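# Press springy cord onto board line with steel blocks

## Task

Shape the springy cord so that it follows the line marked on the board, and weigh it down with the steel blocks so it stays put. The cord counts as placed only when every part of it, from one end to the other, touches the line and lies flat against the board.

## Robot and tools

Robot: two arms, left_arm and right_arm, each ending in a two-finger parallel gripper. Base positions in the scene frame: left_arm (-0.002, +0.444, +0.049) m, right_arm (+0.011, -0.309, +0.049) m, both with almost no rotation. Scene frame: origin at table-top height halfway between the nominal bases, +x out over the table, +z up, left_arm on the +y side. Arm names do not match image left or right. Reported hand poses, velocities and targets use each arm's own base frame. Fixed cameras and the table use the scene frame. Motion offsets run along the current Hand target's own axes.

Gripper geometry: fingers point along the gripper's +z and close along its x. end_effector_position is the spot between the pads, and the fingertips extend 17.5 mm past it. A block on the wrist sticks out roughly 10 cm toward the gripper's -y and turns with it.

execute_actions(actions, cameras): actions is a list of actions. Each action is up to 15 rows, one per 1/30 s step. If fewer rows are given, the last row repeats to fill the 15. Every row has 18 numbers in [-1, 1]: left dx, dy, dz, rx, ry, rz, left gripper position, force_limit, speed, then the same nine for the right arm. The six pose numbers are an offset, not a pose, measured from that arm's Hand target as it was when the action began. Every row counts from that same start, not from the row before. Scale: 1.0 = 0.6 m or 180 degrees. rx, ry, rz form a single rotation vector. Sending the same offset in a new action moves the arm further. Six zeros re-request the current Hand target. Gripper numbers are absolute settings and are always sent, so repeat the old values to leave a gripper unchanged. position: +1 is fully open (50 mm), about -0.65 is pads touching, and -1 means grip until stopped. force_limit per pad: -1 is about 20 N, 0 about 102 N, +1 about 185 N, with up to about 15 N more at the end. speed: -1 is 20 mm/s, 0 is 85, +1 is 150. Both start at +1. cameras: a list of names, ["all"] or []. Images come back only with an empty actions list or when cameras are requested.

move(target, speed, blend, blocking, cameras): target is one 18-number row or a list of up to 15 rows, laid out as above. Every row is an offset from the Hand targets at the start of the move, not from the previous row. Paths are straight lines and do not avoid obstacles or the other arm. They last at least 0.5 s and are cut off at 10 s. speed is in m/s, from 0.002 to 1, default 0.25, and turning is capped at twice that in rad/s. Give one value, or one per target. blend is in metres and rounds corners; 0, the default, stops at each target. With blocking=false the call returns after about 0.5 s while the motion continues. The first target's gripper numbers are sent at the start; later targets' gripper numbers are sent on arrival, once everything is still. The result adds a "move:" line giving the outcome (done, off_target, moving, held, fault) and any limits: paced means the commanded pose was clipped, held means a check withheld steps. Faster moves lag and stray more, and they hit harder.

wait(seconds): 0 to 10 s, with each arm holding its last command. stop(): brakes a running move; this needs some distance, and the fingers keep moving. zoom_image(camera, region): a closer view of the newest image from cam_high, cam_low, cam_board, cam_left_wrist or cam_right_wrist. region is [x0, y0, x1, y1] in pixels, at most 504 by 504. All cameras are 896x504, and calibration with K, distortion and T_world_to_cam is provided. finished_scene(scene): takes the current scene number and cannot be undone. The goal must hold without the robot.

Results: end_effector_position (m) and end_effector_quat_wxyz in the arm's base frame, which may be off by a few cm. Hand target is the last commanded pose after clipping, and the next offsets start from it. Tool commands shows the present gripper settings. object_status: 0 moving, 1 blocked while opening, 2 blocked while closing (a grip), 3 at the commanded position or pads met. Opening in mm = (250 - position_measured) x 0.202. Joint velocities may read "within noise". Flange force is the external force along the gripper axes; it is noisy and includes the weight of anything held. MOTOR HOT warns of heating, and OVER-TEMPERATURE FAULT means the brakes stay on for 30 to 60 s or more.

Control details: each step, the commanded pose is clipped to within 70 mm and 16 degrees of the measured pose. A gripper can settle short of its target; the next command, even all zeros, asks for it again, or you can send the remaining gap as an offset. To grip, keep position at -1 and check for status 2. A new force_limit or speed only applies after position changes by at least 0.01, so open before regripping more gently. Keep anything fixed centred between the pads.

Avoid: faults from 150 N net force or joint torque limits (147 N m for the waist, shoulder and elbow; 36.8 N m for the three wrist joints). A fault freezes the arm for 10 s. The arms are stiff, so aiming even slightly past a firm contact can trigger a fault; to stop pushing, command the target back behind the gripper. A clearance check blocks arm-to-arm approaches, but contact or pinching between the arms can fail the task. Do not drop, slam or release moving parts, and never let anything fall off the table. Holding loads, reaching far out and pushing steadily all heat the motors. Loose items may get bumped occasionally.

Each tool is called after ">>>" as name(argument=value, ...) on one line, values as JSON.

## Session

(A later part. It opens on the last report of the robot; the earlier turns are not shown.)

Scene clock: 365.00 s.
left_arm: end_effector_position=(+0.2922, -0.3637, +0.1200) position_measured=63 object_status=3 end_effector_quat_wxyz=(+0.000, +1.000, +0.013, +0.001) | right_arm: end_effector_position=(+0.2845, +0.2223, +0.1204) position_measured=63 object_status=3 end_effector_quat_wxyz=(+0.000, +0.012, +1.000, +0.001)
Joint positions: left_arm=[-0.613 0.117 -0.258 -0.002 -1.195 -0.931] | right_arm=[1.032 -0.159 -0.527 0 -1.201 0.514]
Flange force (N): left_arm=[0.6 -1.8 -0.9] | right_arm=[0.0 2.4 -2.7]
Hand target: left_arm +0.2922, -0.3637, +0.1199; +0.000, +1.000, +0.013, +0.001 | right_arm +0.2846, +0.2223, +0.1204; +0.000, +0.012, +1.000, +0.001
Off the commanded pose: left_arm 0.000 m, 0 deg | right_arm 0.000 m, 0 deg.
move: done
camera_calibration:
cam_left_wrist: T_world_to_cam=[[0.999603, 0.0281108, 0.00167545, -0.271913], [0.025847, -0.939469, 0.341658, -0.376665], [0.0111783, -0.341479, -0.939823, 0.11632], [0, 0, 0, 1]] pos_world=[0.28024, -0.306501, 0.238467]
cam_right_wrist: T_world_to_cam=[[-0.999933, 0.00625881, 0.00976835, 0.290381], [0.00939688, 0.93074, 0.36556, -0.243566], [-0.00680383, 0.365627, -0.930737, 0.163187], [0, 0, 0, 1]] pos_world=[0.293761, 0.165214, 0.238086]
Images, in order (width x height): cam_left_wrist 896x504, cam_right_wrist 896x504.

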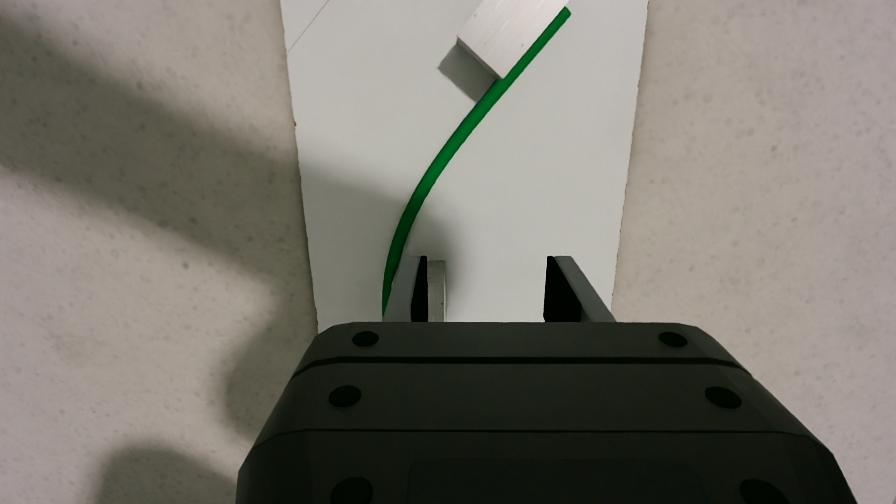

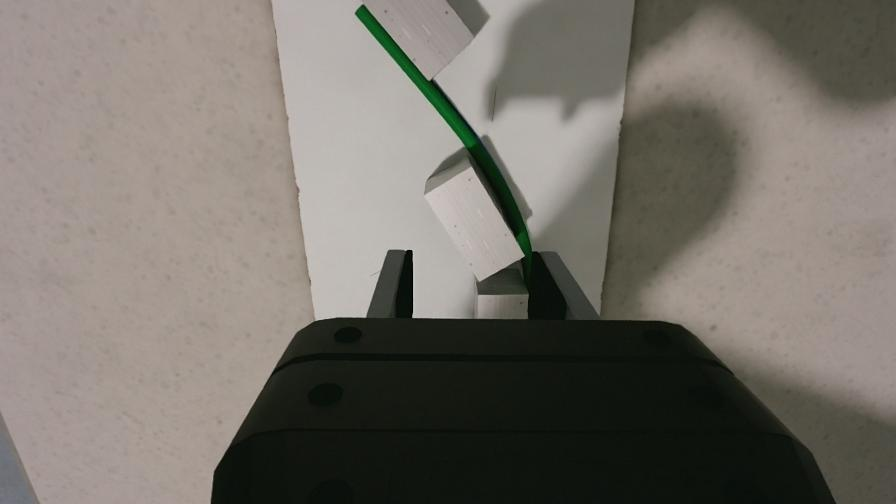

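>>> move(target=[[0,-0.3,0,0,0,0,0.6,-0.6,-0.9,0.0105,0.017,0,0,0,0.8167,0.6,-0.6,-0.9],[0,-0.3,0,0,0,0,0.6,-0.6,-0.9,0.0105,0.017,0.2118,0,0,0.8167,0.6,-0.6,-0.9],[0,-0.3,0,0,0,0,0.6,-0.6,-0.9,0.0105,0.017,0.2118,0,0,0.8167,-1,-0.6,-0.9],[0,-0.3,0,0,0,0,0.6,-0.6,-0.9,0.0143,0.0145,0.2116,0,0,0.8167,-1,-0.6,-0.9],[0,-0.3,0,0,0,0,0.6,-0.6,-0.9,0.0143,0.0145,0.2116,0,0,0.8167,0.6,-0.6,-0.9],[0,-0.3,0,0,0,0,0.6,-0.6,-0.9,0.0143,0.0145,0,0,0,0.8167,0.6,-0.6,-0.9],[0,-0.3,0,0,0,0,0.6,-0.6,-0.9,0.0105,0.017,0,0,0,0,0.6,-0.6,-0.9]], speed=[0.6,0.12,0.1,0.03,0.1,0.2,0.8], cameras=["cam_board","cam_right_wrist"])

>>> zoom_image(camera="cam_right_wrist", region=[250, 0, 550, 320])

Scene clock: 381.97 s.
left_arm: end_effector_position=(+0.2875, -0.1838, +0.1201) position_measured=63 object_status=3 end_effector_quat_wxyz=(+0.000, +1.000, +0.013, +0.001) | right_arm: end_effector_position=(+0.2785, +0.2326, +0.1204) position_measured=63 object_status=3 end_effector_quat_wxyz=(+0.000, +0.012, +1.000, +0.001)
Joint positions: left_arm=[-0.179 -0.215 -0.573 -0.001 -1.211 -1.365] | right_arm=[1.062 -0.154 -0.523 0 -1.2 0.483]
Flange force (N): left_arm=[1.7 -2.1 -0.3] | right_arm=[-1.0 1.5 -3.0]
Hand target: left_arm +0.2875, -0.1838, +0.1201; +0.000, +1.000, +0.013, +0.001 | right_arm +0.2785, +0.2326, +0.1204; +0.000, +0.012, +1.000, +0.001
Off the commanded pose: left_arm 0.000 m, 0 deg | right_arm 0.000 m, 0 deg.
move: done; limits=paced
camera_calibration:
cam_right_wrist: T_world_to_cam=[[-0.999932, 0.00635328, 0.00980397, 0.284192], [0.00949783, 0.93074, 0.365559, -0.253217], [-0.00680244, 0.365627, -0.930737, 0.159342], [0, 0, 0, 1]] pos_world=[0.287661, 0.175614, 0.238086]
Images, in order (width x height): cam_board 896x504, cam_right_wrist 896x504.

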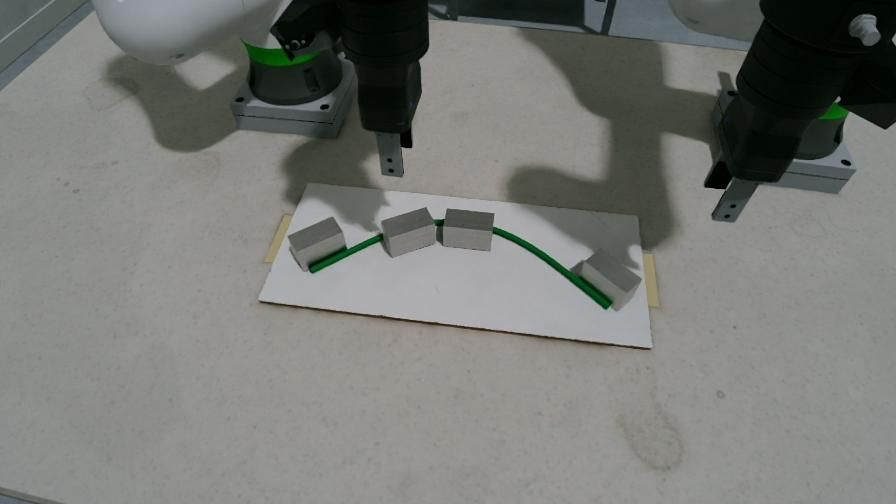

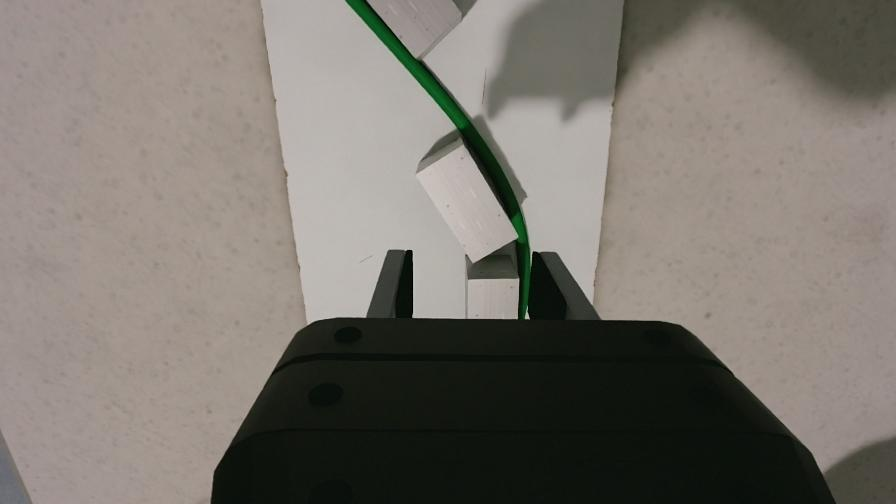

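Scaled by 1.575 from the camera's 896x504 image, which has a finer 1280x720 frame.

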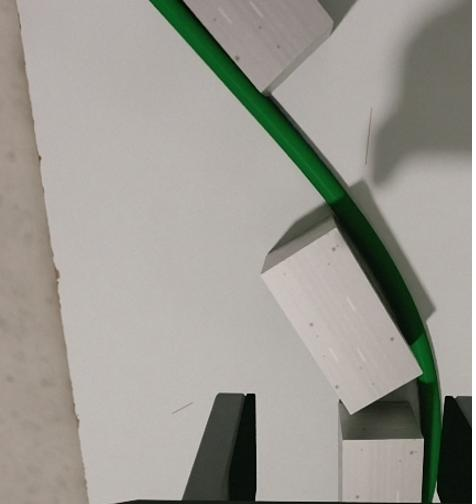

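Line fully covered.

>>> finished_scene(scene=1)

The scene is finished: the task was done.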